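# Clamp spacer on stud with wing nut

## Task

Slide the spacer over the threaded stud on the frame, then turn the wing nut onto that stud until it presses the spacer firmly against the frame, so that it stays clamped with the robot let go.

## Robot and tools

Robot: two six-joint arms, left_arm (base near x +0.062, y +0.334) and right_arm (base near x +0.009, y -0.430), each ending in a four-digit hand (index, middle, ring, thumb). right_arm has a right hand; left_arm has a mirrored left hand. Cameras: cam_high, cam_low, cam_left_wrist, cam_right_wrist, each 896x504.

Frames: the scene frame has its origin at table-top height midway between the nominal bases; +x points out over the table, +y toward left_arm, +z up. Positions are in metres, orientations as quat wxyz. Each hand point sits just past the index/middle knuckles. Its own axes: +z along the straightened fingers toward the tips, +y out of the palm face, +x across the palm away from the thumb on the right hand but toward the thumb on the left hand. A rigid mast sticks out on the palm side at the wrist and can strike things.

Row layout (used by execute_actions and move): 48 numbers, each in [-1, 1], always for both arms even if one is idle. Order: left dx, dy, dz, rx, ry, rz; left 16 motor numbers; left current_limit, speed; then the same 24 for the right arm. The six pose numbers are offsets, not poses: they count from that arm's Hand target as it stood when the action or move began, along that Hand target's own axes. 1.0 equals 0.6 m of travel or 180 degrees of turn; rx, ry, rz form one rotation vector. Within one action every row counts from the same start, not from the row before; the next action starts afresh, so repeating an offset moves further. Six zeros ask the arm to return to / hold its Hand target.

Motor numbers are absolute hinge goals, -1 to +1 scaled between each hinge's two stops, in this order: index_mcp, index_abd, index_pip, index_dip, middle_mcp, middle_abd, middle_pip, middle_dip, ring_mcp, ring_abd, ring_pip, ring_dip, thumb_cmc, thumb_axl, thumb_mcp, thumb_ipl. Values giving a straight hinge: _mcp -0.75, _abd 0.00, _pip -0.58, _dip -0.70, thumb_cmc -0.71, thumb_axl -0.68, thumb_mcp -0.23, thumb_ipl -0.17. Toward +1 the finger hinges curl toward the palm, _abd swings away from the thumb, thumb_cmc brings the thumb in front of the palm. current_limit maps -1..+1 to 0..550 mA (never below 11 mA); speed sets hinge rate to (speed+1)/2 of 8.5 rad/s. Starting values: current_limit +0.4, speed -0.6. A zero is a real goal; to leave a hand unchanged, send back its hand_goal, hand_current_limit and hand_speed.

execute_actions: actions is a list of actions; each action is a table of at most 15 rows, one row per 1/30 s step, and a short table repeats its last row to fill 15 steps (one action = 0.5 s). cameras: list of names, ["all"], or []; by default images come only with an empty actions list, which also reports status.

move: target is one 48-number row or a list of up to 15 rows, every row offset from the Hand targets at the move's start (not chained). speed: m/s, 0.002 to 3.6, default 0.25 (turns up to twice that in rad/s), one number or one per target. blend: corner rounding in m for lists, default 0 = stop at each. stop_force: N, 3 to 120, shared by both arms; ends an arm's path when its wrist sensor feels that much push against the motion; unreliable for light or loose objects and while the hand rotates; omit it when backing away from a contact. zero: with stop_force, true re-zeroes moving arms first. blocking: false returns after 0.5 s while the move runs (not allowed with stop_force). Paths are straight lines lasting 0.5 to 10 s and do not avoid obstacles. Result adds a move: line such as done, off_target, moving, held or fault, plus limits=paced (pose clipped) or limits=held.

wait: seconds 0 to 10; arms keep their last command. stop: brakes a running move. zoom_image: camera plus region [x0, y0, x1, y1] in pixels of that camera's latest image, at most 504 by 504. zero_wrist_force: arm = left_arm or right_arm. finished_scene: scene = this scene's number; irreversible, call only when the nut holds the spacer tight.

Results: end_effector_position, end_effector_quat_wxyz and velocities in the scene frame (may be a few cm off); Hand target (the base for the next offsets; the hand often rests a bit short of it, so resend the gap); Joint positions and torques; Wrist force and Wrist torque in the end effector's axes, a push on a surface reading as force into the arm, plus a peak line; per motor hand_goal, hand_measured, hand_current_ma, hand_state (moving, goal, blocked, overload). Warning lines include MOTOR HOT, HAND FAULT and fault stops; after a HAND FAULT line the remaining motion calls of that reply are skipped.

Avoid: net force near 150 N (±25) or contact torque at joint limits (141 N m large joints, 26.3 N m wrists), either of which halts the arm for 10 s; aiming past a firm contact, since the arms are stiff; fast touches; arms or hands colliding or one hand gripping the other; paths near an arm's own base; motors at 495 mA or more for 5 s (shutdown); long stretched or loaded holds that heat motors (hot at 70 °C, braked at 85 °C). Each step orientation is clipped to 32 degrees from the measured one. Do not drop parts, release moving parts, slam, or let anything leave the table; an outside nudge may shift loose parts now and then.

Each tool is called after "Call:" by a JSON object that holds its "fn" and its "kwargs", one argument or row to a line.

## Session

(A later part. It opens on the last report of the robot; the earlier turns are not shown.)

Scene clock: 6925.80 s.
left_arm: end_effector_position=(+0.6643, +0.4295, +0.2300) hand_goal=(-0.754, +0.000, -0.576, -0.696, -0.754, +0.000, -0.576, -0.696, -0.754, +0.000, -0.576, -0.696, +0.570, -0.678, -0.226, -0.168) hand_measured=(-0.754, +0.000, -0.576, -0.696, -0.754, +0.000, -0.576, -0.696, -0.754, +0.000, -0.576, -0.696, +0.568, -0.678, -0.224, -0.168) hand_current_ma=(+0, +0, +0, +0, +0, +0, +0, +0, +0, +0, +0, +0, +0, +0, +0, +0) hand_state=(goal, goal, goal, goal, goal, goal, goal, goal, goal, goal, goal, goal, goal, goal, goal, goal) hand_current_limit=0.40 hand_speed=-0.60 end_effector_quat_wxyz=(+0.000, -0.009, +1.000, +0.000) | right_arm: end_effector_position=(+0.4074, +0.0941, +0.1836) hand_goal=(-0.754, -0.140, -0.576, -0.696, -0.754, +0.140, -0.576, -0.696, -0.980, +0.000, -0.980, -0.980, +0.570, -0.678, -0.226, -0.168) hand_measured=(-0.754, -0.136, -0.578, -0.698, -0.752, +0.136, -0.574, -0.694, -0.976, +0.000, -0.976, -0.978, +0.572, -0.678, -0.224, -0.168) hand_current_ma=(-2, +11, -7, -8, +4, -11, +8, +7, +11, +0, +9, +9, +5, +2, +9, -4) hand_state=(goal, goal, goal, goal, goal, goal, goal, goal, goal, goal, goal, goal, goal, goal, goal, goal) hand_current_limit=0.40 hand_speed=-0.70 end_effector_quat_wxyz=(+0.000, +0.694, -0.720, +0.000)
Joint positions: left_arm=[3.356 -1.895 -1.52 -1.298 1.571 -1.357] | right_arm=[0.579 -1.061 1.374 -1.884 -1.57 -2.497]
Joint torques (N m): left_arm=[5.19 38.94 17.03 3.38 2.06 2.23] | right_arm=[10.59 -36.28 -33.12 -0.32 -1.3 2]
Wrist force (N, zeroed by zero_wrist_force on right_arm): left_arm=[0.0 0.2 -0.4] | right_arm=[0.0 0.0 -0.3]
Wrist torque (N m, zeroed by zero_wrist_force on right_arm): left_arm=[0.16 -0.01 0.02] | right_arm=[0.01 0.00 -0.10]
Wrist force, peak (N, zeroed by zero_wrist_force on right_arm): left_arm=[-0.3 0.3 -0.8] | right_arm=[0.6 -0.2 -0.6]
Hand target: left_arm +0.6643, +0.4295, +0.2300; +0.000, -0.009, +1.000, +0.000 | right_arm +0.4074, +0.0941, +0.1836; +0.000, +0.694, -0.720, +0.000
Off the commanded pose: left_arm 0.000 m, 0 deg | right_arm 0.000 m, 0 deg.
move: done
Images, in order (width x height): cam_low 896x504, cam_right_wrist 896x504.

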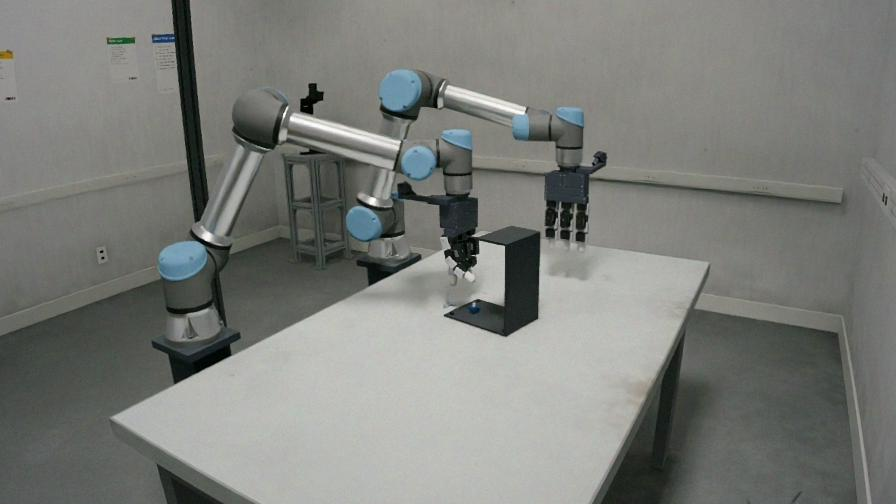

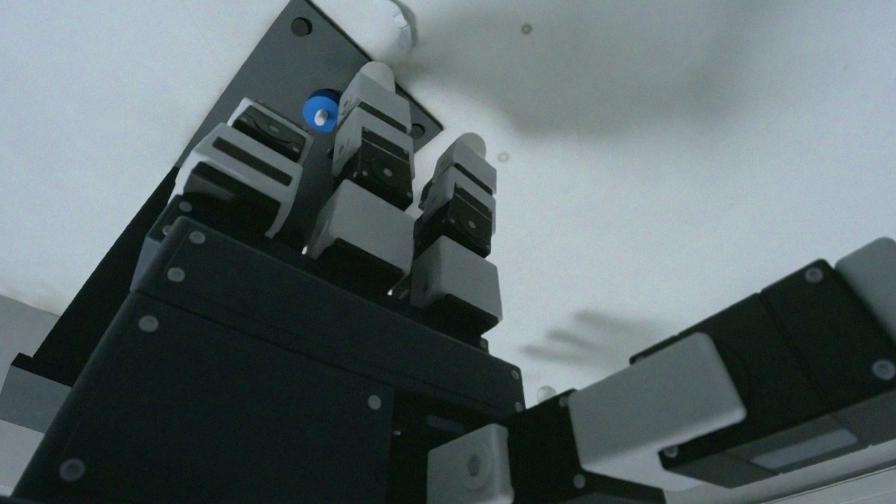

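Call:
{"fn": "move", "kwargs": {
  "target": [0,0,0,0,0,0,-0.754,0,-0.576,-0.696,-0.754,0,-0.576,-0.696,-0.754,0,-0.576,-0.696,0.571,-0.678,-0.226,-0.168,0.4,-0.6, -0.0583,-0.1465,0,0,0,0.625, -0.754,-0.1,-0.576,-0.696,-0.754,0.1,-0.576,-0.696,-0.98,0,-0.98,-0.98,0.571,-0.678,-0.226,-0.168,0.4,-0.7],
  "speed": 0.12,
  "cameras": ["cam_right_wrist"]
}}

Call:
{"fn": "zoom_image", "kwargs": {
  "camera": "cam_right_wrist",
  "region": [370, 20, 490, 110]
}}

Scene clock: 7181.37 s.
left_arm: end_effector_position=(+0.6643, +0.4295, +0.2300) hand_goal=(-0.754, +0.000, -0.576, -0.696, -0.754, +0.000, -0.576, -0.696, -0.754, +0.000, -0.576, -0.696, +0.570, -0.678, -0.226, -0.168) hand_measured=(-0.754, +0.000, -0.576, -0.696, -0.754, +0.000, -0.576, -0.696, -0.754, +0.000, -0.576, -0.696, +0.568, -0.678, -0.224, -0.168) hand_current_ma=(+0, +0, +0, +0, +0, +0, +0, +0, +0, +0, +0, +0, +0, +0, +0, +0) hand_state=(goal, goal, goal, goal, goal, goal, goal, goal, goal, goal, goal, goal, goal, goal, goal, goal) hand_current_limit=0.40 hand_speed=-0.60 end_effector_quat_wxyz=(+0.000, -0.009, +1.000, +0.000) | right_arm: end_effector_position=(+0.4965, +0.1259, +0.1836) hand_goal=(-0.754, -0.100, -0.576, -0.696, -0.754, +0.100, -0.576, -0.696, -0.980, +0.000, -0.980, -0.980, +0.570, -0.678, -0.226, -0.168) hand_measured=(-0.754, -0.102, -0.578, -0.698, -0.752, +0.102, -0.574, -0.694, -0.976, +0.000, -0.976, -0.978, +0.572, -0.678, -0.224, -0.168) hand_current_ma=(-2, -6, -7, -8, +4, +6, +8, +7, +11, +0, +9, +9, +5, +2, +9, -4) hand_state=(goal, goal, goal, goal, goal, goal, goal, goal, goal, goal, goal, goal, goal, goal, goal, goal) hand_current_limit=0.40 hand_speed=-0.70 end_effector_quat_wxyz=(+0.000, +0.213, +0.977, +0.001)
Joint positions: left_arm=[3.356 -1.895 -1.52 -1.298 1.571 -1.357] | right_arm=[0.611 -1.158 1.519 -1.933 -1.57 -0.501]
Joint torques (N m): left_arm=[5.74 39.17 17.83 3.27 2.1 2.28] | right_arm=[9.62 -32.23 -32.43 -0.48 -2.02 1.93]
Wrist force (N, zeroed by zero_wrist_force on right_arm): left_arm=[0.1 0.4 -0.6] | right_arm=[0.6 0.2 -0.3]
Wrist torque (N m, zeroed by zero_wrist_force on right_arm): left_arm=[0.20 -0.03 0.02] | right_arm=[0.02 -0.08 -0.04]
Wrist force, peak (N, zeroed by zero_wrist_force on right_arm): left_arm=[-0.2 0.4 -0.9] | right_arm=[0.1 0.1 -0.9]
Hand target: left_arm +0.6643, +0.4295, +0.2300; +0.000, -0.009, +1.000, +0.000 | right_arm +0.4965, +0.1259, +0.1836; +0.000, +0.213, +0.977, +0.001
Off the commanded pose: left_arm 0.000 m, 0 deg | right_arm 0.000 m, 0 deg.
move: done
Images, in order (width x height): cam_right_wrist 896x504.

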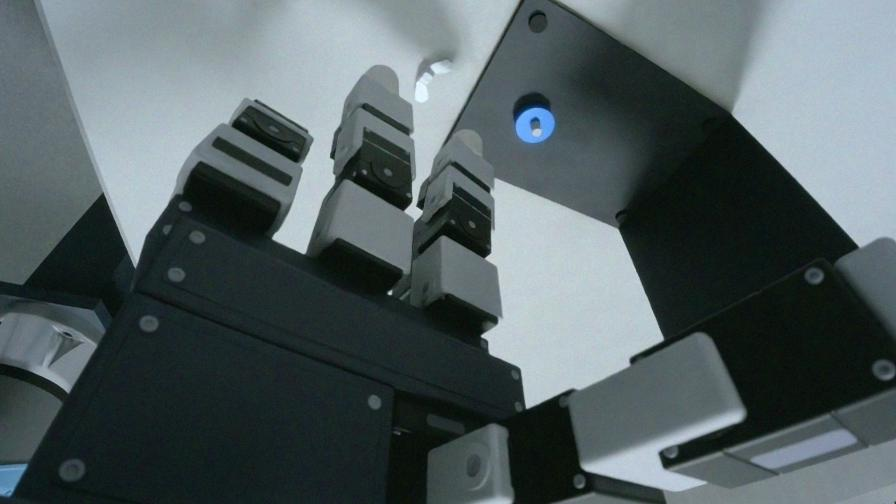

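Scaled by 4.200.

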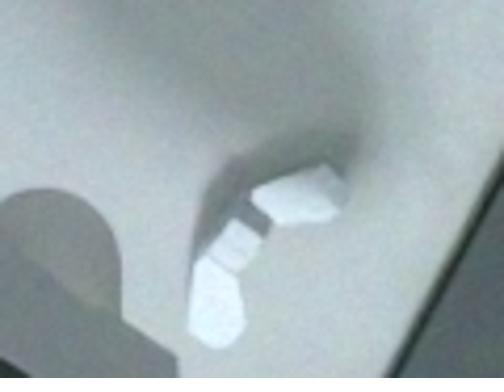

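Call:
{"fn": "move", "kwargs": {
  "target": [0,0,0,0,0,0,-0.754,0,-0.576,-0.696,-0.754,0,-0.576,-0.696,-0.754,0,-0.576,-0.696,0.571,-0.678,-0.226,-0.168,0.4,-0.6, 0.0037,0.0027,0.056,0,0,0, -0.754,0,-0.576,-0.696,-0.754,0,-0.576,-0.696,-0.98,0,-0.98,-0.98,0.571,-0.678,-0.226,-0.168,0.4,-0.7],
  "speed": 0.08,
  "cameras": ["cam_right_wrist"]
}}

Call:
{"fn": "zoom_image", "kwargs": {
  "camera": "cam_right_wrist",
  "region": [370, 60, 490, 150]
}}

Scene clock: 7201.57 s.
left_arm: end_effector_position=(+0.6643, +0.4295, +0.2300) hand_goal=(-0.754, +0.000, -0.576, -0.696, -0.754, +0.000, -0.576, -0.696, -0.754, +0.000, -0.576, -0.696, +0.570, -0.678, -0.226, -0.168) hand_measured=(-0.754, +0.000, -0.576, -0.696, -0.754, +0.000, -0.576, -0.696, -0.754, +0.000, -0.576, -0.696, +0.568, -0.678, -0.224, -0.168) hand_current_ma=(+0, +0, +0, +0, +0, +0, +0, +0, +0, +0, +0, +0, +0, +0, +0, +0) hand_state=(goal, goal, goal, goal, goal, goal, goal, goal, goal, goal, goal, goal, goal, goal, goal, goal) hand_current_limit=0.40 hand_speed=-0.60 end_effector_quat_wxyz=(+0.000, -0.009, +1.000, +0.000) | right_arm: end_effector_position=(+0.4951, +0.1283, +0.1502) hand_goal=(-0.754, +0.000, -0.576, -0.696, -0.754, +0.000, -0.576, -0.696, -0.980, +0.000, -0.980, -0.980, +0.570, -0.678, -0.226, -0.168) hand_measured=(-0.754, -0.002, -0.578, -0.698, -0.752, +0.002, -0.574, -0.694, -0.976, +0.000, -0.976, -0.978, +0.572, -0.678, -0.224, -0.168) hand_current_ma=(-2, -7, -7, -8, +4, +7, +8, +7, +11, +0, +9, +9, +5, +2, +9, -4) hand_state=(goal, goal, goal, goal, goal, goal, goal, goal, goal, goal, goal, goal, goal, goal, goal, goal) hand_current_limit=0.40 hand_speed=-0.70 end_effector_quat_wxyz=(+0.000, +0.213, +0.977, +0.001)
Joint positions: left_arm=[3.356 -1.895 -1.52 -1.298 1.571 -1.357] | right_arm=[0.616 -1.125 1.563 -2.01 -1.57 -0.497]
Joint torques (N m): left_arm=[5.45 38.6 17.18 3.35 2.05 2.33] | right_arm=[10.3 -33.12 -10.45 -4.67 -1.35 2.03]
Wrist force (N, zeroed by zero_wrist_force on right_arm): left_arm=[0.0 0.2 -0.5] | right_arm=[0.1 0.3 -0.4]
Wrist torque (N m, zeroed by zero_wrist_force on right_arm): left_arm=[0.18 -0.02 0.02] | right_arm=[0.04 -0.01 -0.08]
Wrist force, peak (N, zeroed by zero_wrist_force on right_arm): left_arm=[-0.3 0.4 -0.7] | right_arm=[0.0 0.1 -1.0]
Hand target: left_arm +0.6643, +0.4295, +0.2300; +0.000, -0.009, +1.000, +0.000 | right_arm +0.4951, +0.1284, +0.1500; +0.000, +0.213, +0.977, +0.001
Off the commanded pose: left_arm 0.000 m, 0 deg | right_arm 0.000 m, 0 deg.
move: done
Images, in order (width x height): cam_right_wrist 896x504.

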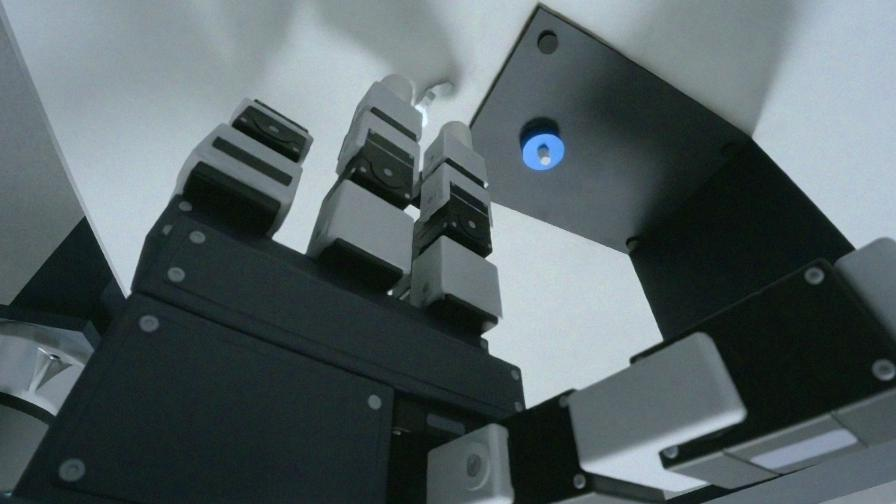

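Scaled by 4.200.

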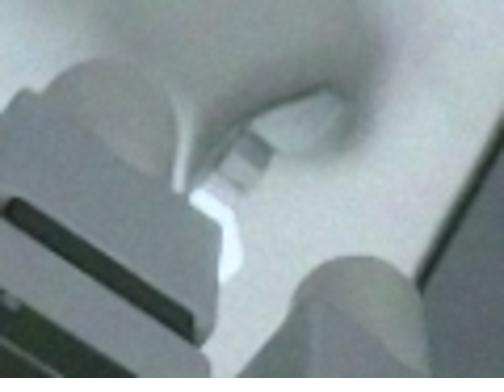

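Call:
{"fn": "move", "kwargs": {
  "target": [0,0,0,0,0,0,-0.754,0,-0.576,-0.696,-0.754,0,-0.576,-0.696,-0.754,0,-0.576,-0.696,0.571,-0.678,-0.226,-0.168,0.4,-0.6, -0.0010,-0.001,0.0433,0,0,0, -0.754,0,-0.576,-0.696,-0.754,0,-0.576,-0.696,-0.98,0,-0.98,-0.98,0.571,-0.678,-0.226,-0.168,0.4,-0.7],
  "speed": 0.04,
  "stop_force": 4,
  "cameras": ["cam_right_wrist"]
}}

Call:
{"fn": "zoom_image", "kwargs": {
  "camera": "cam_right_wrist",
  "region": [370, 60, 490, 150]
}}

Scene clock: 7212.80 s.
left_arm: end_effector_position=(+0.6643, +0.4295, +0.2300) hand_goal=(-0.754, +0.000, -0.576, -0.696, -0.754, +0.000, -0.576, -0.696, -0.754, +0.000, -0.576, -0.696, +0.570, -0.678, -0.226, -0.168) hand_measured=(-0.754, +0.000, -0.576, -0.696, -0.754, +0.000, -0.576, -0.696, -0.754, +0.000, -0.576, -0.696, +0.568, -0.678, -0.224, -0.168) hand_current_ma=(+0, +0, +0, +0, +0, +0, +0, +0, +0, +0, +0, +0, +0, +0, +0, +0) hand_state=(goal, goal, goal, goal, goal, goal, goal, goal, goal, goal, goal, goal, goal, goal, goal, goal) hand_current_limit=0.40 hand_speed=-0.60 end_effector_quat_wxyz=(+0.000, -0.009, +1.000, +0.000) | right_arm: end_effector_position=(+0.4954, +0.1276, +0.1241) hand_goal=(-0.754, +0.000, -0.576, -0.696, -0.754, +0.000, -0.576, -0.696, -0.980, +0.000, -0.980, -0.980, +0.570, -0.678, -0.226, -0.168) hand_measured=(-0.754, -0.002, -0.578, -0.698, -0.752, +0.002, -0.574, -0.694, -0.976, +0.000, -0.976, -0.978, +0.572, -0.678, -0.224, -0.168) hand_current_ma=(-2, -7, -7, -8, +4, +7, +8, +7, +11, +0, +9, +9, +5, +2, +9, -4) hand_state=(goal, goal, goal, goal, goal, goal, goal, goal, goal, goal, goal, goal, goal, goal, goal, goal) hand_current_limit=0.40 hand_speed=-0.70 end_effector_quat_wxyz=(+0.000, +0.213, +0.977, +0.001)
Joint positions: left_arm=[3.356 -1.895 -1.52 -1.298 1.571 -1.357] | right_arm=[0.615 -1.098 1.596 -2.07 -1.57 -0.498]
Joint torques (N m): left_arm=[5.26 39.12 17.11 3.4 2.09 2.27] | right_arm=[-11.03 -33.55 -10.17 -4.58 0.27 -2.14]
Wrist force (N, zeroed by zero_wrist_force on right_arm): left_arm=[-0.1 0.2 -0.6] | right_arm=[0.2 0.1 -0.4]
Wrist torque (N m, zeroed by zero_wrist_force on right_arm): left_arm=[0.19 0.00 0.00] | right_arm=[0.02 -0.02 0.04]
Wrist force, peak (N, zeroed by zero_wrist_force on right_arm): left_arm=[-0.2 0.6 -0.9] | right_arm=[0.0 -0.2 -0.8]
Hand target: left_arm +0.6643, +0.4295, +0.2300; +0.000, -0.009, +1.000, +0.000 | right_arm +0.4954, +0.1276, +0.1241; +0.000, +0.213, +0.977, +0.001
Off the commanded pose: left_arm 0.000 m, 0 deg | right_arm 0.000 m, 0 deg.
move: done
Images, in order (width x height): cam_right_wrist 896x504.

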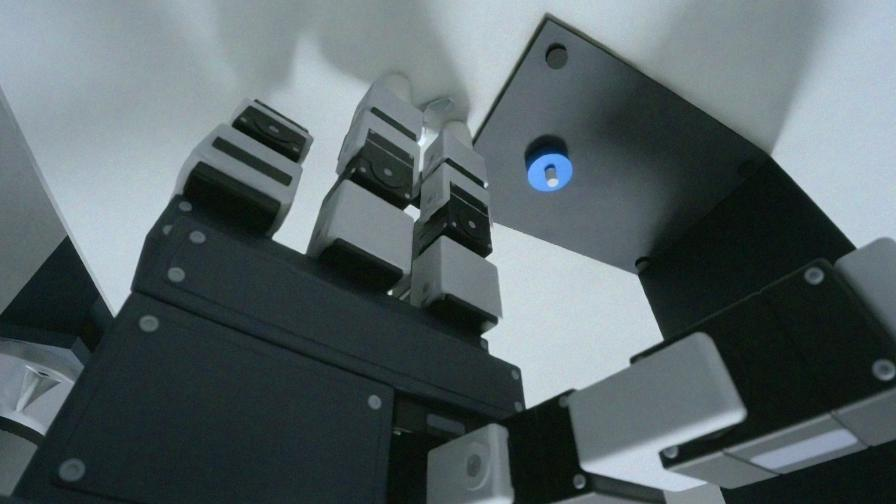

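Scaled by 4.200.

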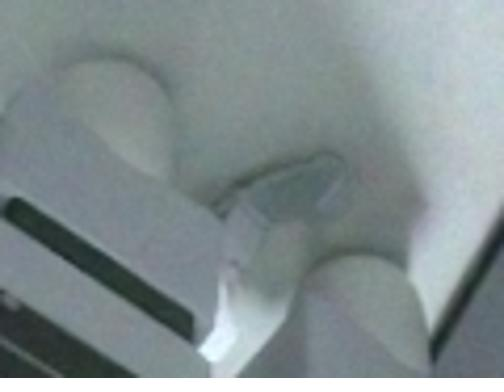

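Call:
{"fn": "move", "kwargs": {
  "target": [0,0,0,0,0,0,-0.754,0,-0.576,-0.696,-0.754,0,-0.576,-0.696,-0.754,0,-0.576,-0.696,0.571,-0.678,-0.226,-0.168,0.4,-0.6, 0,0,0,0,0,0, -0.754,0.2,-0.576,-0.696,-0.754,-0.2,-0.576,-0.696,-0.98,0,-0.98,-0.98,0.571,-0.678,-0.226,-0.168,-0.2,-0.96],
  "speed": 0.04
}}

Call:
{"fn": "wait", "kwargs": {
  "seconds": 1,
  "cameras": ["cam_right_wrist"]
}}

Call:
{"fn": "zoom_image", "kwargs": {
  "camera": "cam_right_wrist",
  "region": [370, 60, 490, 150]
}}

Scene clock: 7218.17 s.
left_arm: end_effector_position=(+0.6643, +0.4295, +0.2300) hand_goal=(-0.754, +0.000, -0.576, -0.696, -0.754, +0.000, -0.576, -0.696, -0.754, +0.000, -0.576, -0.696, +0.570, -0.678, -0.226, -0.168) hand_measured=(-0.754, +0.000, -0.576, -0.696, -0.754, +0.000, -0.576, -0.696, -0.754, +0.000, -0.576, -0.696, +0.568, -0.678, -0.224, -0.168) hand_current_ma=(+0, +0, +0, +0, +0, +0, +0, +0, +0, +0, +0, +0, +0, +0, +0, +0) hand_state=(goal, goal, goal, goal, goal, goal, goal, goal, goal, goal, goal, goal, goal, goal, goal, goal) hand_current_limit=0.40 hand_speed=-0.60 end_effector_quat_wxyz=(+0.000, -0.009, +1.000, +0.000) | right_arm: end_effector_position=(+0.4954, +0.1276, +0.1241) hand_goal=(-0.754, +0.200, -0.576, -0.696, -0.754, -0.200, -0.576, -0.696, -0.980, +0.000, -0.980, -0.980, +0.570, -0.678, -0.226, -0.168) hand_measured=(-0.754, +0.094, -0.578, -0.698, -0.752, -0.094, -0.574, -0.694, -0.976, +0.000, -0.976, -0.978, +0.572, -0.678, -0.224, -0.168) hand_current_ma=(-2, -123, -7, -8, +4, +121, +8, +7, +11, +0, +9, +9, +5, +2, +9, -4) hand_state=(goal, moving, goal, goal, goal, moving, goal, goal, goal, goal, goal, goal, goal, goal, goal, goal) hand_current_limit=-0.20 hand_speed=-0.96 end_effector_quat_wxyz=(+0.000, +0.213, +0.977, +0.001)
Joint positions: left_arm=[3.356 -1.895 -1.52 -1.298 1.571 -1.357] | right_arm=[0.615 -1.098 1.596 -2.07 -1.57 -0.498]
Joint torques (N m): left_arm=[5.83 38.98 17.52 3.39 1.98 2.32] | right_arm=[-11.23 -33.73 -9.96 -4.6 0.68 -2.1]
Wrist force (N, zeroed by zero_wrist_force on right_arm): left_arm=[0.1 0.4 -0.7] | right_arm=[0.0 -0.1 -0.5]
Wrist torque (N m, zeroed by zero_wrist_force on right_arm): left_arm=[0.21 -0.03 0.02] | right_arm=[-0.01 -0.01 0.02]
Wrist force, peak (N, zeroed by zero_wrist_force on right_arm): left_arm=[-0.2 0.2 -0.9] | right_arm=[-0.1 0.1 -0.9]
Hand target: left_arm +0.6643, +0.4295, +0.2300; +0.000, -0.009, +1.000, +0.000 | right_arm +0.4954, +0.1276, +0.1241; +0.000, +0.213, +0.977, +0.001
Off the commanded pose: left_arm 0.000 m, 0 deg | right_arm 0.000 m, 0 deg.
move: done

Scene clock: 7219.17 s.
left_arm: end_effector_position=(+0.6643, +0.4295, +0.2300) hand_goal=(-0.754, +0.000, -0.576, -0.696, -0.754, +0.000, -0.576, -0.696, -0.754, +0.000, -0.576, -0.696, +0.570, -0.678, -0.226, -0.168) hand_measured=(-0.754, +0.000, -0.576, -0.696, -0.754, +0.000, -0.576, -0.696, -0.754, +0.000, -0.576, -0.696, +0.568, -0.678, -0.224, -0.168) hand_current_ma=(+0, +0, +0, +0, +0, +0, +0, +0, +0, +0, +0, +0, +0, +0, +0, +0) hand_state=(goal, goal, goal, goal, goal, goal, goal, goal, goal, goal, goal, goal, goal, goal, goal, goal) hand_current_limit=0.40 hand_speed=-0.60 end_effector_quat_wxyz=(+0.000, -0.009, +1.000, +0.000) | right_arm: end_effector_position=(+0.4954, +0.1276, +0.1241) hand_goal=(-0.754, +0.200, -0.576, -0.696, -0.754, -0.200, -0.576, -0.696, -0.980, +0.000, -0.980, -0.980, +0.570, -0.678, -0.226, -0.168) hand_measured=(-0.754, +0.096, -0.578, -0.698, -0.752, -0.096, -0.574, -0.694, -0.976, +0.000, -0.976, -0.978, +0.572, -0.678, -0.224, -0.168) hand_current_ma=(-2, -220, -7, -8, +4, +220, +8, +7, +11, +0, +9, +9, +5, +2, +9, -4) hand_state=(goal, blocked, goal, goal, goal, blocked, goal, goal, goal, goal, goal, goal, goal, goal, goal, goal) hand_current_limit=-0.20 hand_speed=-0.96 end_effector_quat_wxyz=(+0.000, +0.213, +0.977, +0.001)
Joint positions: left_arm=[3.356 -1.895 -1.52 -1.298 1.571 -1.357] | right_arm=[0.615 -1.098 1.596 -2.07 -1.57 -0.498]
Joint torques (N m): left_arm=[5.38 38.97 17.19 3.51 2.1 2.25] | right_arm=[-10.73 -33.44 -10.31 -4.57 0.88 -2.04]
Wrist force (N, zeroed by zero_wrist_force on right_arm): left_arm=[-0.2 0.2 -0.7] | right_arm=[0.1 0.0 -0.4]
Wrist torque (N m, zeroed by zero_wrist_force on right_arm): left_arm=[0.18 0.01 0.00] | right_arm=[0.00 -0.02 0.04]
Wrist force, peak (N, zeroed by zero_wrist_force on right_arm): left_arm=[-0.1 0.4 -0.8] | right_arm=[-0.2 -0.3 -0.7]
Hand target: left_arm +0.6643, +0.4295, +0.2300; +0.000, -0.009, +1.000, +0.000 | right_arm +0.4954, +0.1276, +0.1241; +0.000, +0.213, +0.977, +0.001
Off the commanded pose: left_arm 0.000 m, 0 deg | right_arm 0.000 m, 0 deg.
wait: 1.00 s; at rest by 0.17 s
Images, in order (width x height): cam_right_wrist 896x504.

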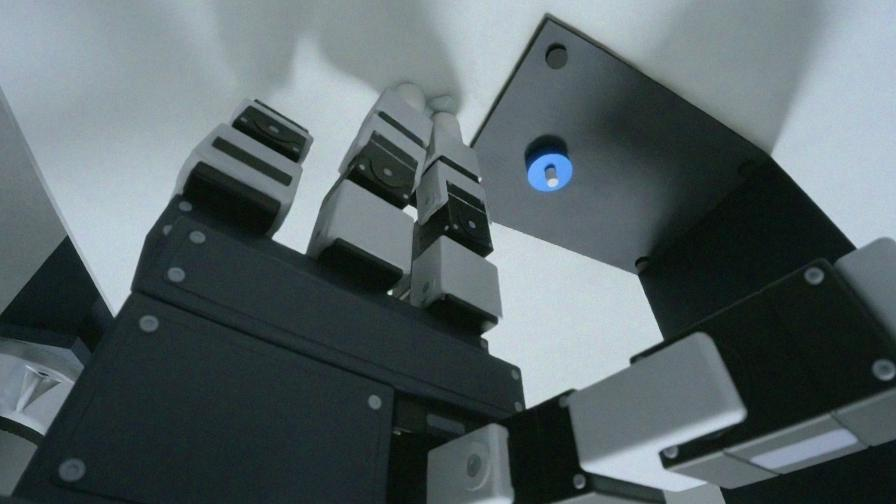

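Scaled by 4.200.

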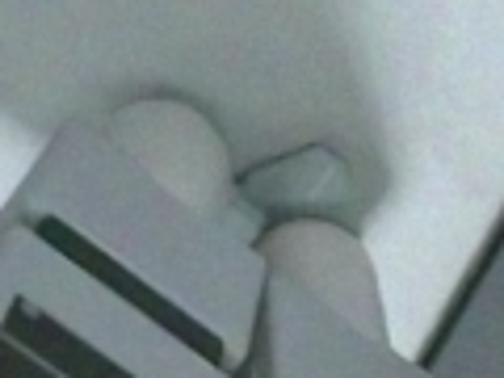

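Call:
{"fn": "execute_actions", "kwargs": {
  "actions": [],
  "cameras": ["all"]
}}

Scene clock: 7256.33 s.
left_arm: end_effector_position=(+0.6643, +0.4295, +0.2300) hand_goal=(-0.754, +0.000, -0.576, -0.696, -0.754, +0.000, -0.576, -0.696, -0.754, +0.000, -0.576, -0.696, +0.570, -0.678, -0.226, -0.168) hand_measured=(-0.754, +0.000, -0.576, -0.696, -0.754, +0.000, -0.576, -0.696, -0.754, +0.000, -0.576, -0.696, +0.568, -0.678, -0.224, -0.168) hand_current_ma=(+0, +0, +0, +0, +0, +0, +0, +0, +0, +0, +0, +0, +0, +0, +0, +0) hand_state=(goal, goal, goal, goal, goal, goal, goal, goal, goal, goal, goal, goal, goal, goal, goal, goal) hand_current_limit=0.40 hand_speed=-0.60 end_effector_quat_wxyz=(+0.000, -0.009, +1.000, +0.000) | right_arm: end_effector_position=(+0.4954, +0.1276, +0.1241) hand_goal=(-0.754, +0.200, -0.576, -0.696, -0.754, -0.200, -0.576, -0.696, -0.980, +0.000, -0.980, -0.980, +0.570, -0.678, -0.226, -0.168) hand_measured=(-0.754, +0.096, -0.578, -0.698, -0.752, -0.096, -0.574, -0.694, -0.976, +0.000, -0.976, -0.978, +0.572, -0.678, -0.224, -0.168) hand_current_ma=(-2, -220, -7, -8, +4, +220, +8, +7, +11, +0, +9, +9, +5, +2, +9, -4) hand_state=(goal, blocked, goal, goal, goal, blocked, goal, goal, goal, goal, goal, goal, goal, goal, goal, goal) hand_current_limit=-0.20 hand_speed=-0.96 end_effector_quat_wxyz=(+0.000, +0.213, +0.977, +0.001)
Joint positions: left_arm=[3.356 -1.895 -1.52 -1.298 1.571 -1.357] | right_arm=[0.615 -1.098 1.596 -2.07 -1.57 -0.498]
Joint velocities: within noise
Joint torques (N m): left_arm=[5.39 38.68 16.94 3.28 2.04 2.28] | right_arm=[-11.05 -33.5 -10.38 -4.56 0.97 -2.23]
Wrist force (N, zeroed by zero_wrist_force on right_arm): left_arm=[0.1 0.3 -0.6] | right_arm=[-0.1 0.0 -0.6]
Wrist torque (N m, zeroed by zero_wrist_force on right_arm): left_arm=[0.20 -0.02 0.02] | right_arm=[0.01 0.01 0.02]
Wrist force, peak (N, zeroed by zero_wrist_force on right_arm): left_arm=[-0.3 0.5 -0.8] | right_arm=[0.0 0.0 -0.9]
Hand target: left_arm +0.6643, +0.4295, +0.2300; +0.000, -0.009, +1.000, +0.000 | right_arm +0.4954, +0.1276, +0.1241; +0.000, +0.213, +0.977, +0.001
Off the commanded pose: left_arm 0.000 m, 0 deg | right_arm 0.000 m, 0 deg.

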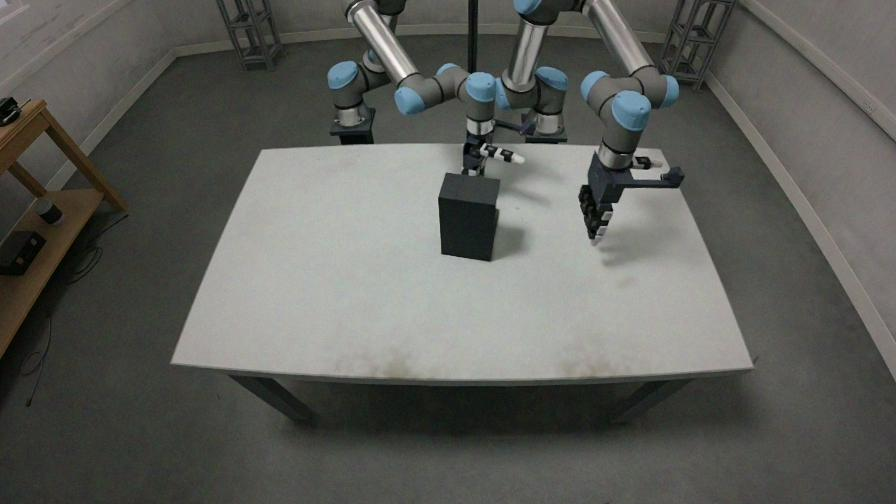

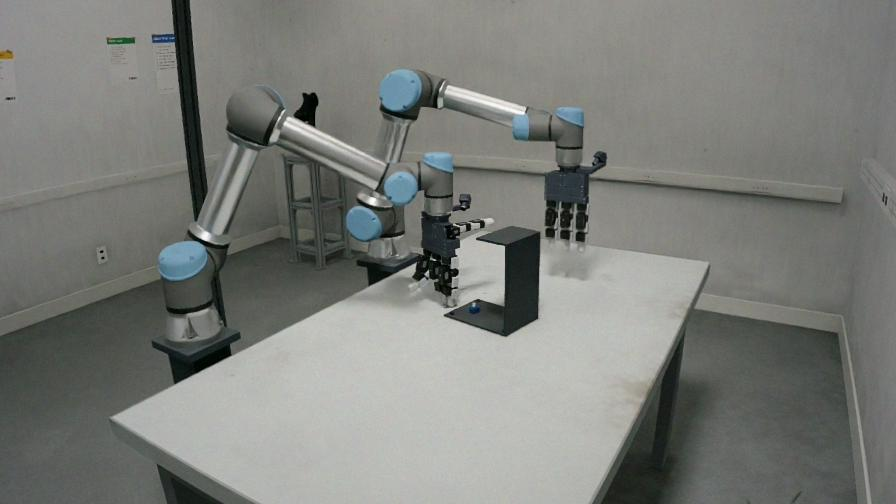

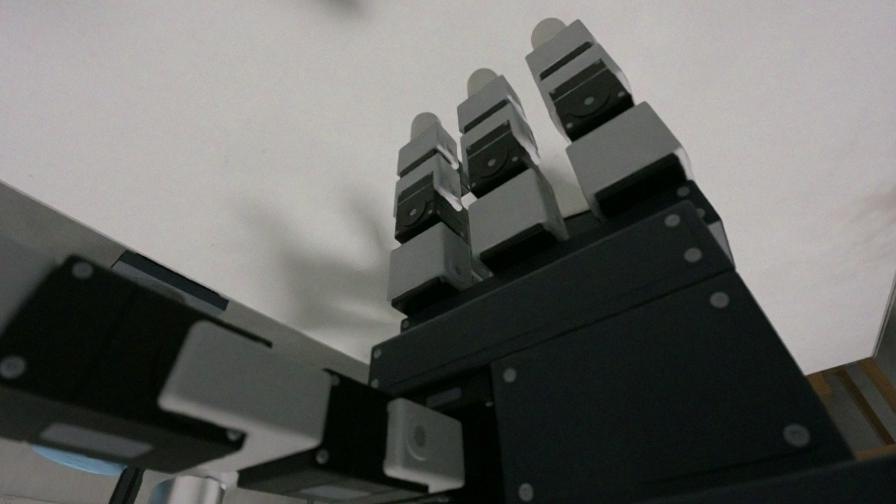

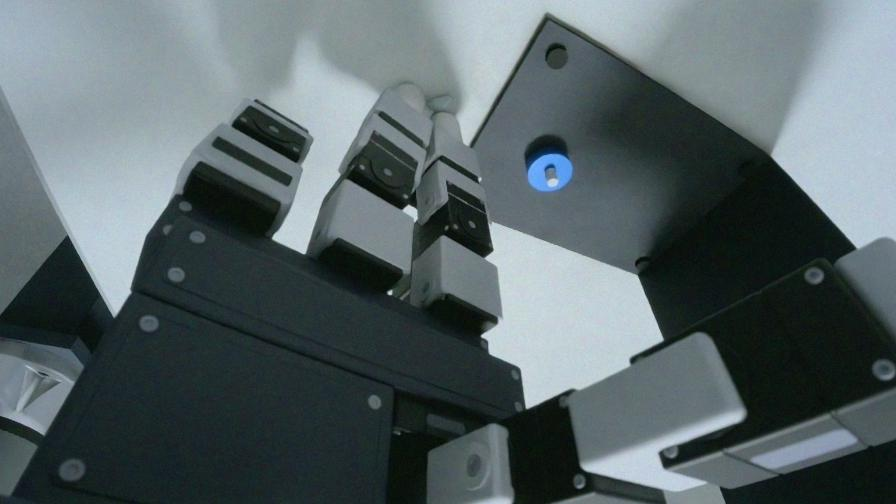

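Call:
{"fn": "move", "kwargs": {
  "target": [0,0,0,0,0,0,-0.754,0,-0.576,-0.696,-0.754,0,-0.576,-0.696,-0.754,0,-0.576,-0.696,0.571,-0.678,-0.226,-0.168,0.4,-0.6, 0,0,-0.025,0,0,0, -0.754,0.2,-0.576,-0.696,-0.754,-0.2,-0.576,-0.696,-0.98,0,-0.98,-0.98,0.571,-0.678,-0.226,-0.168,-0.2,-0.96],
  "speed": 0.03,
  "cameras": ["cam_low","cam_right_wrist"]
}}

Call:
{"fn": "zoom_image", "kwargs": {
  "camera": "cam_right_wrist",
  "region": [380, 60, 500, 128]
}}

Call:
{"fn": "zoom_image", "kwargs": {
  "camera": "cam_low",
  "region": [400, 270, 520, 338]
}}

Scene clock: 7453.83 s.
left_arm: end_effector_position=(+0.6643, +0.4295, +0.2300) hand_goal=(-0.754, +0.000, -0.576, -0.696, -0.754, +0.000, -0.576, -0.696, -0.754, +0.000, -0.576, -0.696, +0.570, -0.678, -0.226, -0.168) hand_measured=(-0.754, +0.000, -0.576, -0.696, -0.754, +0.000, -0.576, -0.696, -0.754, +0.000, -0.576, -0.696, +0.568, -0.678, -0.224, -0.168) hand_current_ma=(+0, +0, +0, +0, +0, +0, +0, +0, +0, +0, +0, +0, +0, +0, +0, +0) hand_state=(goal, goal, goal, goal, goal, goal, goal, goal, goal, goal, goal, goal, goal, goal, goal, goal) hand_current_limit=0.40 hand_speed=-0.60 end_effector_quat_wxyz=(+0.000, -0.009, +1.000, +0.000) | right_arm: end_effector_position=(+0.4954, +0.1276, +0.1389) hand_goal=(-0.754, +0.200, -0.576, -0.696, -0.754, -0.200, -0.576, -0.696, -0.980, +0.000, -0.980, -0.980, +0.570, -0.678, -0.226, -0.168) hand_measured=(-0.754, +0.096, -0.578, -0.698, -0.752, -0.096, -0.574, -0.694, -0.976, +0.000, -0.976, -0.978, +0.572, -0.678, -0.224, -0.168) hand_current_ma=(-2, -220, -7, -8, +4, +220, +8, +7, +11, +0, +9, +9, +5, +2, +9, -4) hand_state=(goal, blocked, goal, goal, goal, blocked, goal, goal, goal, goal, goal, goal, goal, goal, goal, goal) hand_current_limit=-0.20 hand_speed=-0.96 end_effector_quat_wxyz=(+0.000, +0.213, +0.977, +0.001)
Joint positions: left_arm=[3.356 -1.895 -1.52 -1.298 1.571 -1.357] | right_arm=[0.615 -1.114 1.579 -2.036 -1.57 -0.498]
Joint torques (N m): left_arm=[6.58 39.28 17.38 3.38 2.03 2.17] | right_arm=[-11.09 -45.93 -32.22 -0.59 0.86 -2.15]
Wrist force (N, zeroed by zero_wrist_force on right_arm): left_arm=[-0.3 0.2 -0.6] | right_arm=[-0.3 0.0 -0.6]
Wrist torque (N m, zeroed by zero_wrist_force on right_arm): left_arm=[0.19 0.03 -0.01] | right_arm=[0.01 0.04 0.00]
Wrist force, peak (N, zeroed by zero_wrist_force on right_arm): left_arm=[0.0 0.4 -0.9] | right_arm=[-0.1 -0.2 -0.8]
Hand target: left_arm +0.6643, +0.4295, +0.2300; +0.000, -0.009, +1.000, +0.000 | right_arm +0.4954, +0.1276, +0.1391; +0.000, +0.213, +0.977, +0.001
Off the commanded pose: left_arm 0.000 m, 0 deg | right_arm 0.000 m, 0 deg.
move: done
Images, in order (width x height): cam_low 896x504, cam_right_wrist 896x504.

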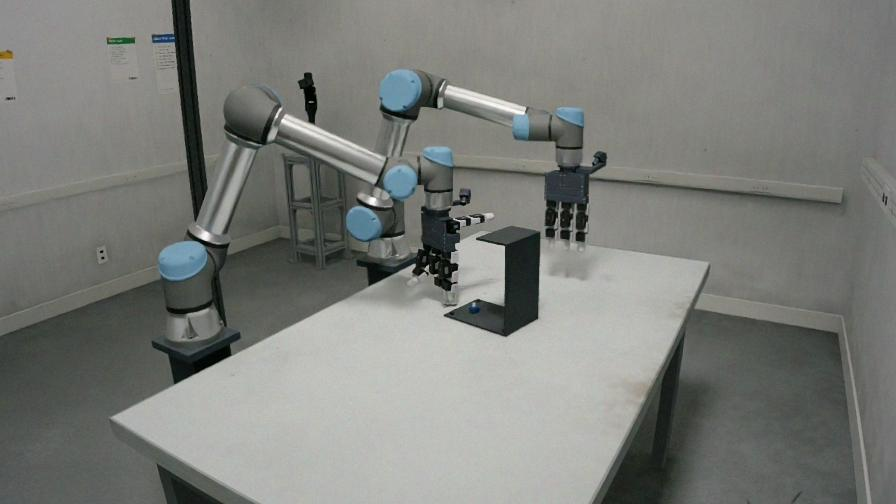

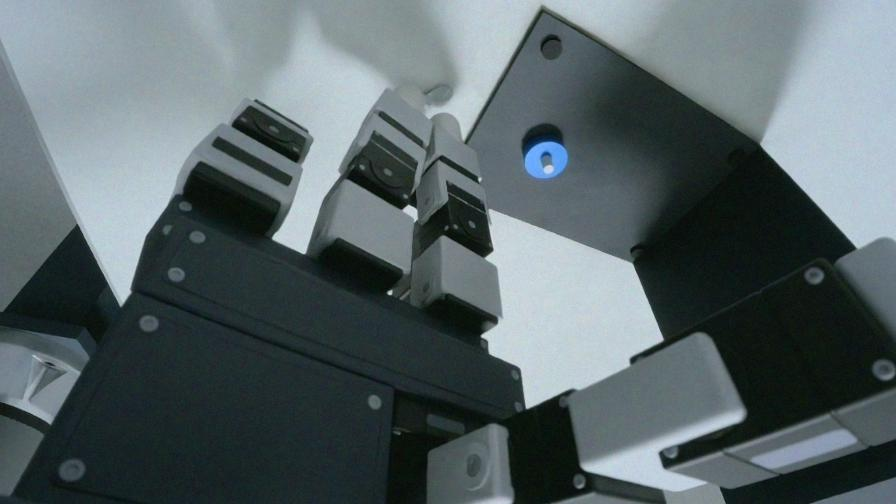

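Scaled by 4.200.

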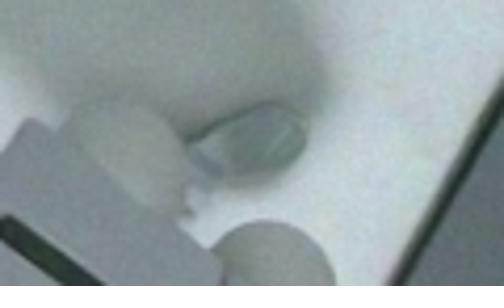

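Scaled by 4.200.

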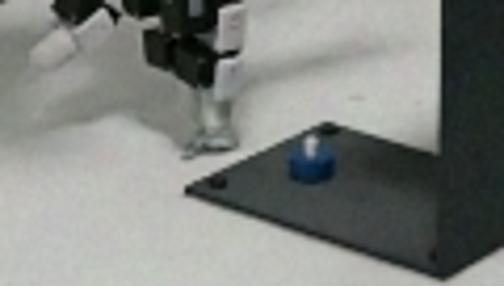

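Call:
{"fn": "zoom_image", "kwargs": {
  "camera": "cam_low",
  "region": [432, 284, 472, 314]
}}

Call:
{"fn": "zoom_image", "kwargs": {
  "camera": "cam_right_wrist",
  "region": [410, 74, 470, 124]
}}

Scaled by 12.600.

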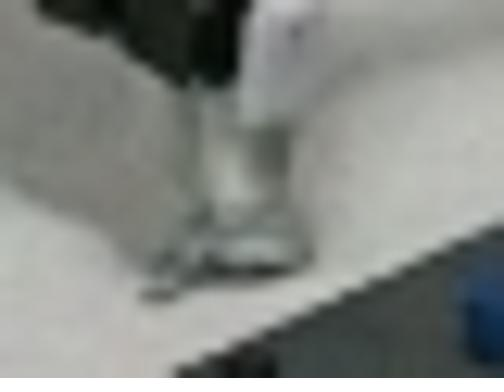

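Scaled by 8.400.

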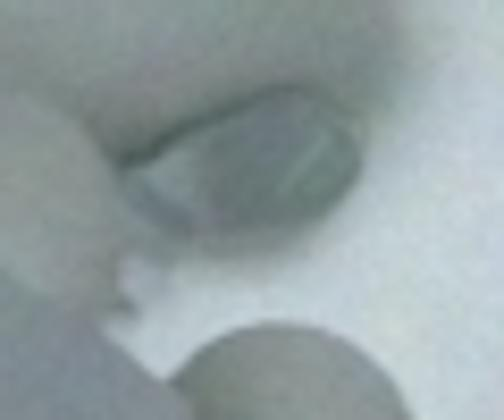

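Call:
{"fn": "move", "kwargs": {
  "target": [0,0,0,0,0,0,-0.754,0,-0.576,-0.696,-0.754,0,-0.576,-0.696,-0.754,0,-0.576,-0.696,0.571,-0.678,-0.226,-0.168,0.4,-0.6, 0,0,-0.015,0,0,0, -0.754,0.2,-0.576,-0.696,-0.754,-0.2,-0.576,-0.696,-0.98,0,-0.98,-0.98,0.571,-0.678,-0.226,-0.168,-0.2,-0.96],
  "speed": 0.03,
  "cameras": ["cam_low","cam_right_wrist"]
}}

Call:
{"fn": "zoom_image", "kwargs": {
  "camera": "cam_right_wrist",
  "region": [410, 74, 470, 124]
}}

Call:
{"fn": "zoom_image", "kwargs": {
  "camera": "cam_low",
  "region": [432, 280, 472, 310]
}}

Scene clock: 7471.73 s.
left_arm: end_effector_position=(+0.6643, +0.4295, +0.2300) hand_goal=(-0.754, +0.000, -0.576, -0.696, -0.754, +0.000, -0.576, -0.696, -0.754, +0.000, -0.576, -0.696, +0.570, -0.678, -0.226, -0.168) hand_measured=(-0.754, +0.000, -0.576, -0.696, -0.754, +0.000, -0.576, -0.696, -0.754, +0.000, -0.576, -0.696, +0.568, -0.678, -0.224, -0.168) hand_current_ma=(+0, +0, +0, +0, +0, +0, +0, +0, +0, +0, +0, +0, +0, +0, +0, +0) hand_state=(goal, goal, goal, goal, goal, goal, goal, goal, goal, goal, goal, goal, goal, goal, goal, goal) hand_current_limit=0.40 hand_speed=-0.60 end_effector_quat_wxyz=(+0.000, -0.009, +1.000, +0.000) | right_arm: end_effector_position=(+0.4954, +0.1276, +0.1479) hand_goal=(-0.754, +0.200, -0.576, -0.696, -0.754, -0.200, -0.576, -0.696, -0.980, +0.000, -0.980, -0.980, +0.570, -0.678, -0.226, -0.168) hand_measured=(-0.754, +0.096, -0.578, -0.698, -0.752, -0.096, -0.574, -0.694, -0.976, +0.000, -0.976, -0.978, +0.572, -0.678, -0.224, -0.168) hand_current_ma=(-2, -220, -7, -8, +4, +220, +8, +7, +11, +0, +9, +9, +5, +2, +9, -4) hand_state=(goal, blocked, goal, goal, goal, blocked, goal, goal, goal, goal, goal, goal, goal, goal, goal, goal) hand_current_limit=-0.20 hand_speed=-0.96 end_effector_quat_wxyz=(+0.000, +0.213, +0.977, +0.001)
Joint positions: left_arm=[3.356 -1.895 -1.52 -1.298 1.571 -1.357] | right_arm=[0.614 -1.124 1.567 -2.015 -1.57 -0.498]
Joint torques (N m): left_arm=[6.37 38.58 17.2 3.31 2.01 2.37] | right_arm=[-11.78 -45.63 -31.92 -0.36 -1.03 -2.13]
Wrist force (N, zeroed by zero_wrist_force on right_arm): left_arm=[-0.2 0.0 -0.7] | right_arm=[0.0 0.1 -0.5]
Wrist torque (N m, zeroed by zero_wrist_force on right_arm): left_arm=[0.17 0.01 0.01] | right_arm=[0.02 0.01 0.03]
Wrist force, peak (N, zeroed by zero_wrist_force on right_arm): left_arm=[0.0 0.4 -0.9] | right_arm=[0.2 0.2 -0.8]
Hand target: left_arm +0.6643, +0.4295, +0.2300; +0.000, -0.009, +1.000, +0.000 | right_arm +0.4954, +0.1276, +0.1481; +0.000, +0.213, +0.977, +0.001
Off the commanded pose: left_arm 0.000 m, 0 deg | right_arm 0.000 m, 0 deg.
move: done
Images, in order (width x height): cam_low 896x504, cam_right_wrist 896x504.

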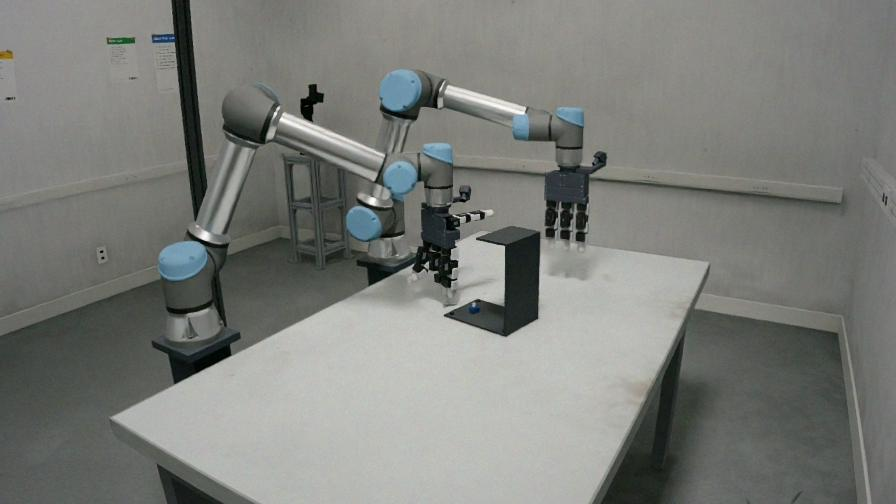

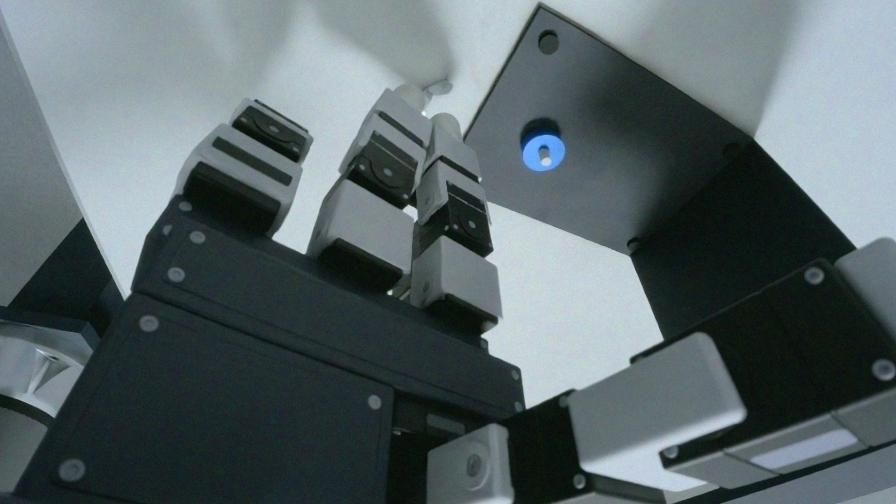

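Scaled by 8.400.

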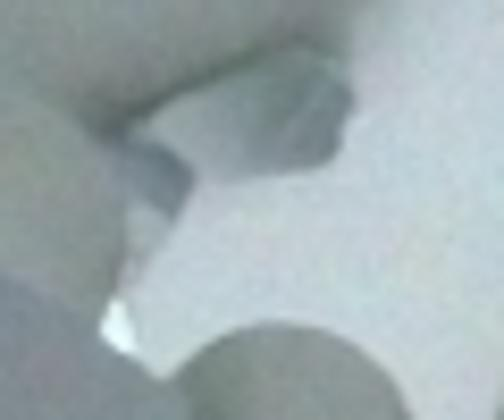

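Scaled by 12.600.

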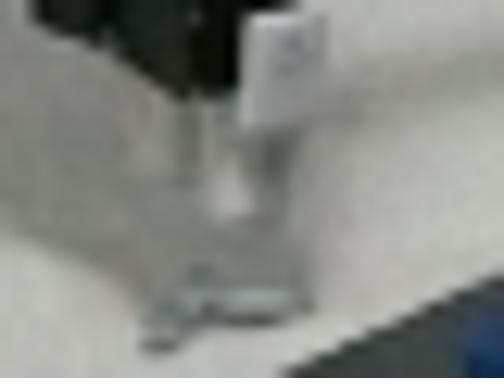

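Call:
{"fn": "execute_actions", "kwargs": {
  "actions": [
    [[0,0,0,0,0,0,-0.754,0,-0.576,-0.696,-0.754,0,-0.576,-0.696,-0.754,0,-0.576,-0.696,0.571,-0.678,-0.226,-0.168,0.4,-0.6, 0,0,-0.015,0,0,0, -0.754,0.2,-0.576,-0.696,-0.754,-0.2,-0.576,-0.696,-0.98,0,-0.98,-0.98,0.571,-0.678,-0.226,-0.168,0.4,-0.9]]
  ]
}}

Call:
{"fn": "wait", "kwargs": {
  "seconds": 1,
  "cameras": ["cam_right_wrist"]
}}

Call:
{"fn": "zoom_image", "kwargs": {
  "camera": "cam_right_wrist",
  "region": [380, 64, 500, 132]
}}

Scene clock: 7500.67 s.
left_arm: end_effector_position=(+0.6643, +0.4295, +0.2300) hand_goal=(-0.754, +0.000, -0.576, -0.696, -0.754, +0.000, -0.576, -0.696, -0.754, +0.000, -0.576, -0.696, +0.570, -0.678, -0.226, -0.168) hand_measured=(-0.754, +0.000, -0.576, -0.696, -0.754, +0.000, -0.576, -0.696, -0.754, +0.000, -0.576, -0.696, +0.568, -0.678, -0.224, -0.168) hand_current_ma=(+0, +0, +0, +0, +0, +0, +0, +0, +0, +0, +0, +0, +0, +0, +0, +0) hand_state=(goal, goal, goal, goal, goal, goal, goal, goal, goal, goal, goal, goal, goal, goal, goal, goal) hand_current_limit=0.40 hand_speed=-0.60 end_effector_quat_wxyz=(+0.000, -0.009, +1.000, +0.000) | right_arm: end_effector_position=(+0.4954, +0.1276, +0.1570) hand_goal=(-0.754, +0.200, -0.576, -0.696, -0.754, -0.200, -0.576, -0.696, -0.980, +0.000, -0.980, -0.980, +0.570, -0.678, -0.226, -0.168) hand_measured=(-0.754, +0.098, -0.578, -0.698, -0.752, -0.100, -0.574, -0.694, -0.976, +0.000, -0.976, -0.978, +0.572, -0.678, -0.224, -0.168) hand_current_ma=(-2, -382, -7, -8, +4, +379, +8, +7, +11, +0, +9, +9, +5, +2, +10, -3) hand_state=(goal, blocked, goal, goal, goal, blocked, goal, goal, goal, goal, goal, goal, goal, goal, goal, goal) hand_current_limit=0.40 hand_speed=-0.90 end_effector_quat_wxyz=(+0.000, +0.213, +0.977, +0.001)
Joint positions: left_arm=[3.356 -1.895 -1.52 -1.298 1.571 -1.357] | right_arm=[0.614 -1.133 1.555 -1.994 -1.57 -0.498]
Joint torques (N m): left_arm=[6.15 39.46 17.3 3.6 1.93 2.22] | right_arm=[-11.29 -45.69 -32.12 -0.6 -1.68 -2.13]
Wrist force (N, zeroed by zero_wrist_force on right_arm): left_arm=[0.0 0.2 -0.8] | right_arm=[0.3 0.0 -0.5]
Wrist torque (N m, zeroed by zero_wrist_force on right_arm): left_arm=[0.21 -0.02 0.01] | right_arm=[0.02 -0.04 0.05]
Wrist force, peak (N, zeroed by zero_wrist_force on right_arm): left_arm=[-0.2 0.3 -0.9] | right_arm=[-0.1 0.2 -1.3]
Hand target: left_arm +0.6643, +0.4295, +0.2300; +0.000, -0.009, +1.000, +0.000 | right_arm +0.4954, +0.1276, +0.1571; +0.000, +0.213, +0.977, +0.001
Off the commanded pose: left_arm 0.000 m, 0 deg | right_arm 0.000 m, 0 deg.

Scene clock: 7501.67 s.
left_arm: end_effector_position=(+0.6643, +0.4295, +0.2300) hand_goal=(-0.754, +0.000, -0.576, -0.696, -0.754, +0.000, -0.576, -0.696, -0.754, +0.000, -0.576, -0.696, +0.570, -0.678, -0.226, -0.168) hand_measured=(-0.754, +0.000, -0.576, -0.696, -0.754, +0.000, -0.576, -0.696, -0.754, +0.000, -0.576, -0.696, +0.568, -0.678, -0.224, -0.168) hand_current_ma=(+0, +0, +0, +0, +0, +0, +0, +0, +0, +0, +0, +0, +0, +0, +0, +0) hand_state=(goal, goal, goal, goal, goal, goal, goal, goal, goal, goal, goal, goal, goal, goal, goal, goal) hand_current_limit=0.40 hand_speed=-0.60 end_effector_quat_wxyz=(+0.000, -0.009, +1.000, +0.000) | right_arm: end_effector_position=(+0.4954, +0.1276, +0.1571) hand_goal=(-0.754, +0.200, -0.576, -0.696, -0.754, -0.200, -0.576, -0.696, -0.980, +0.000, -0.980, -0.980, +0.570, -0.678, -0.226, -0.168) hand_measured=(-0.754, +0.098, -0.578, -0.698, -0.752, -0.100, -0.574, -0.694, -0.976, +0.000, -0.976, -0.978, +0.572, -0.678, -0.224, -0.168) hand_current_ma=(-2, -382, -7, -8, +4, +379, +8, +7, +11, +0, +9, +9, +5, +2, +10, -3) hand_state=(goal, blocked, goal, goal, goal, blocked, goal, goal, goal, goal, goal, goal, goal, goal, goal, goal) hand_current_limit=0.40 hand_speed=-0.90 end_effector_quat_wxyz=(+0.000, +0.213, +0.977, +0.001)
Joint positions: left_arm=[3.356 -1.895 -1.52 -1.298 1.571 -1.357] | right_arm=[0.614 -1.133 1.555 -1.994 -1.57 -0.498]
Joint torques (N m): left_arm=[6.22 39.35 16.66 3.49 2.03 2.31] | right_arm=[-11.03 -45.69 -32.32 -0.46 -1.66 -2.07]
Wrist force (N, zeroed by zero_wrist_force on right_arm): left_arm=[0.0 0.2 -0.6] | right_arm=[0.0 -0.1 -0.4]
Wrist torque (N m, zeroed by zero_wrist_force on right_arm): left_arm=[0.19 -0.01 0.01] | right_arm=[0.00 -0.01 0.03]
Wrist force, peak (N, zeroed by zero_wrist_force on right_arm): left_arm=[-0.3 0.2 -0.9] | right_arm=[0.1 0.2 -0.8]
Hand target: left_arm +0.6643, +0.4295, +0.2300; +0.000, -0.009, +1.000, +0.000 | right_arm +0.4954, +0.1276, +0.1571; +0.000, +0.213, +0.977, +0.001
Off the commanded pose: left_arm 0.000 m, 0 deg | right_arm 0.000 m, 0 deg.
wait: 1.00 s; at rest by 0.17 s
Images, in order (width x height): cam_right_wrist 896x504.

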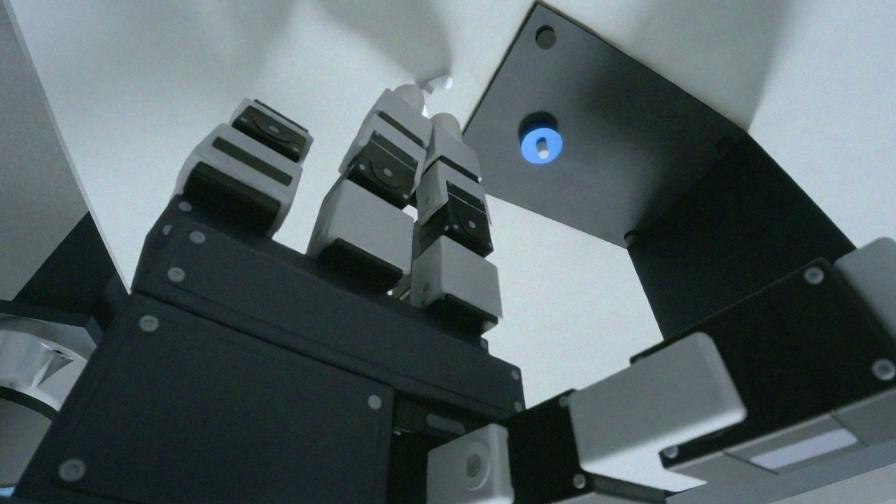

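Scaled by 4.200.

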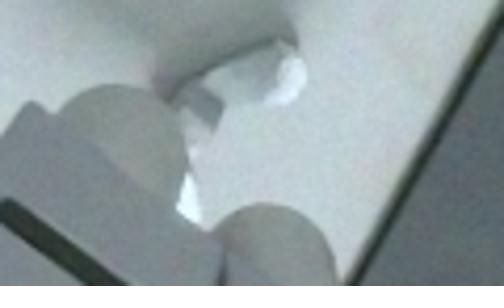

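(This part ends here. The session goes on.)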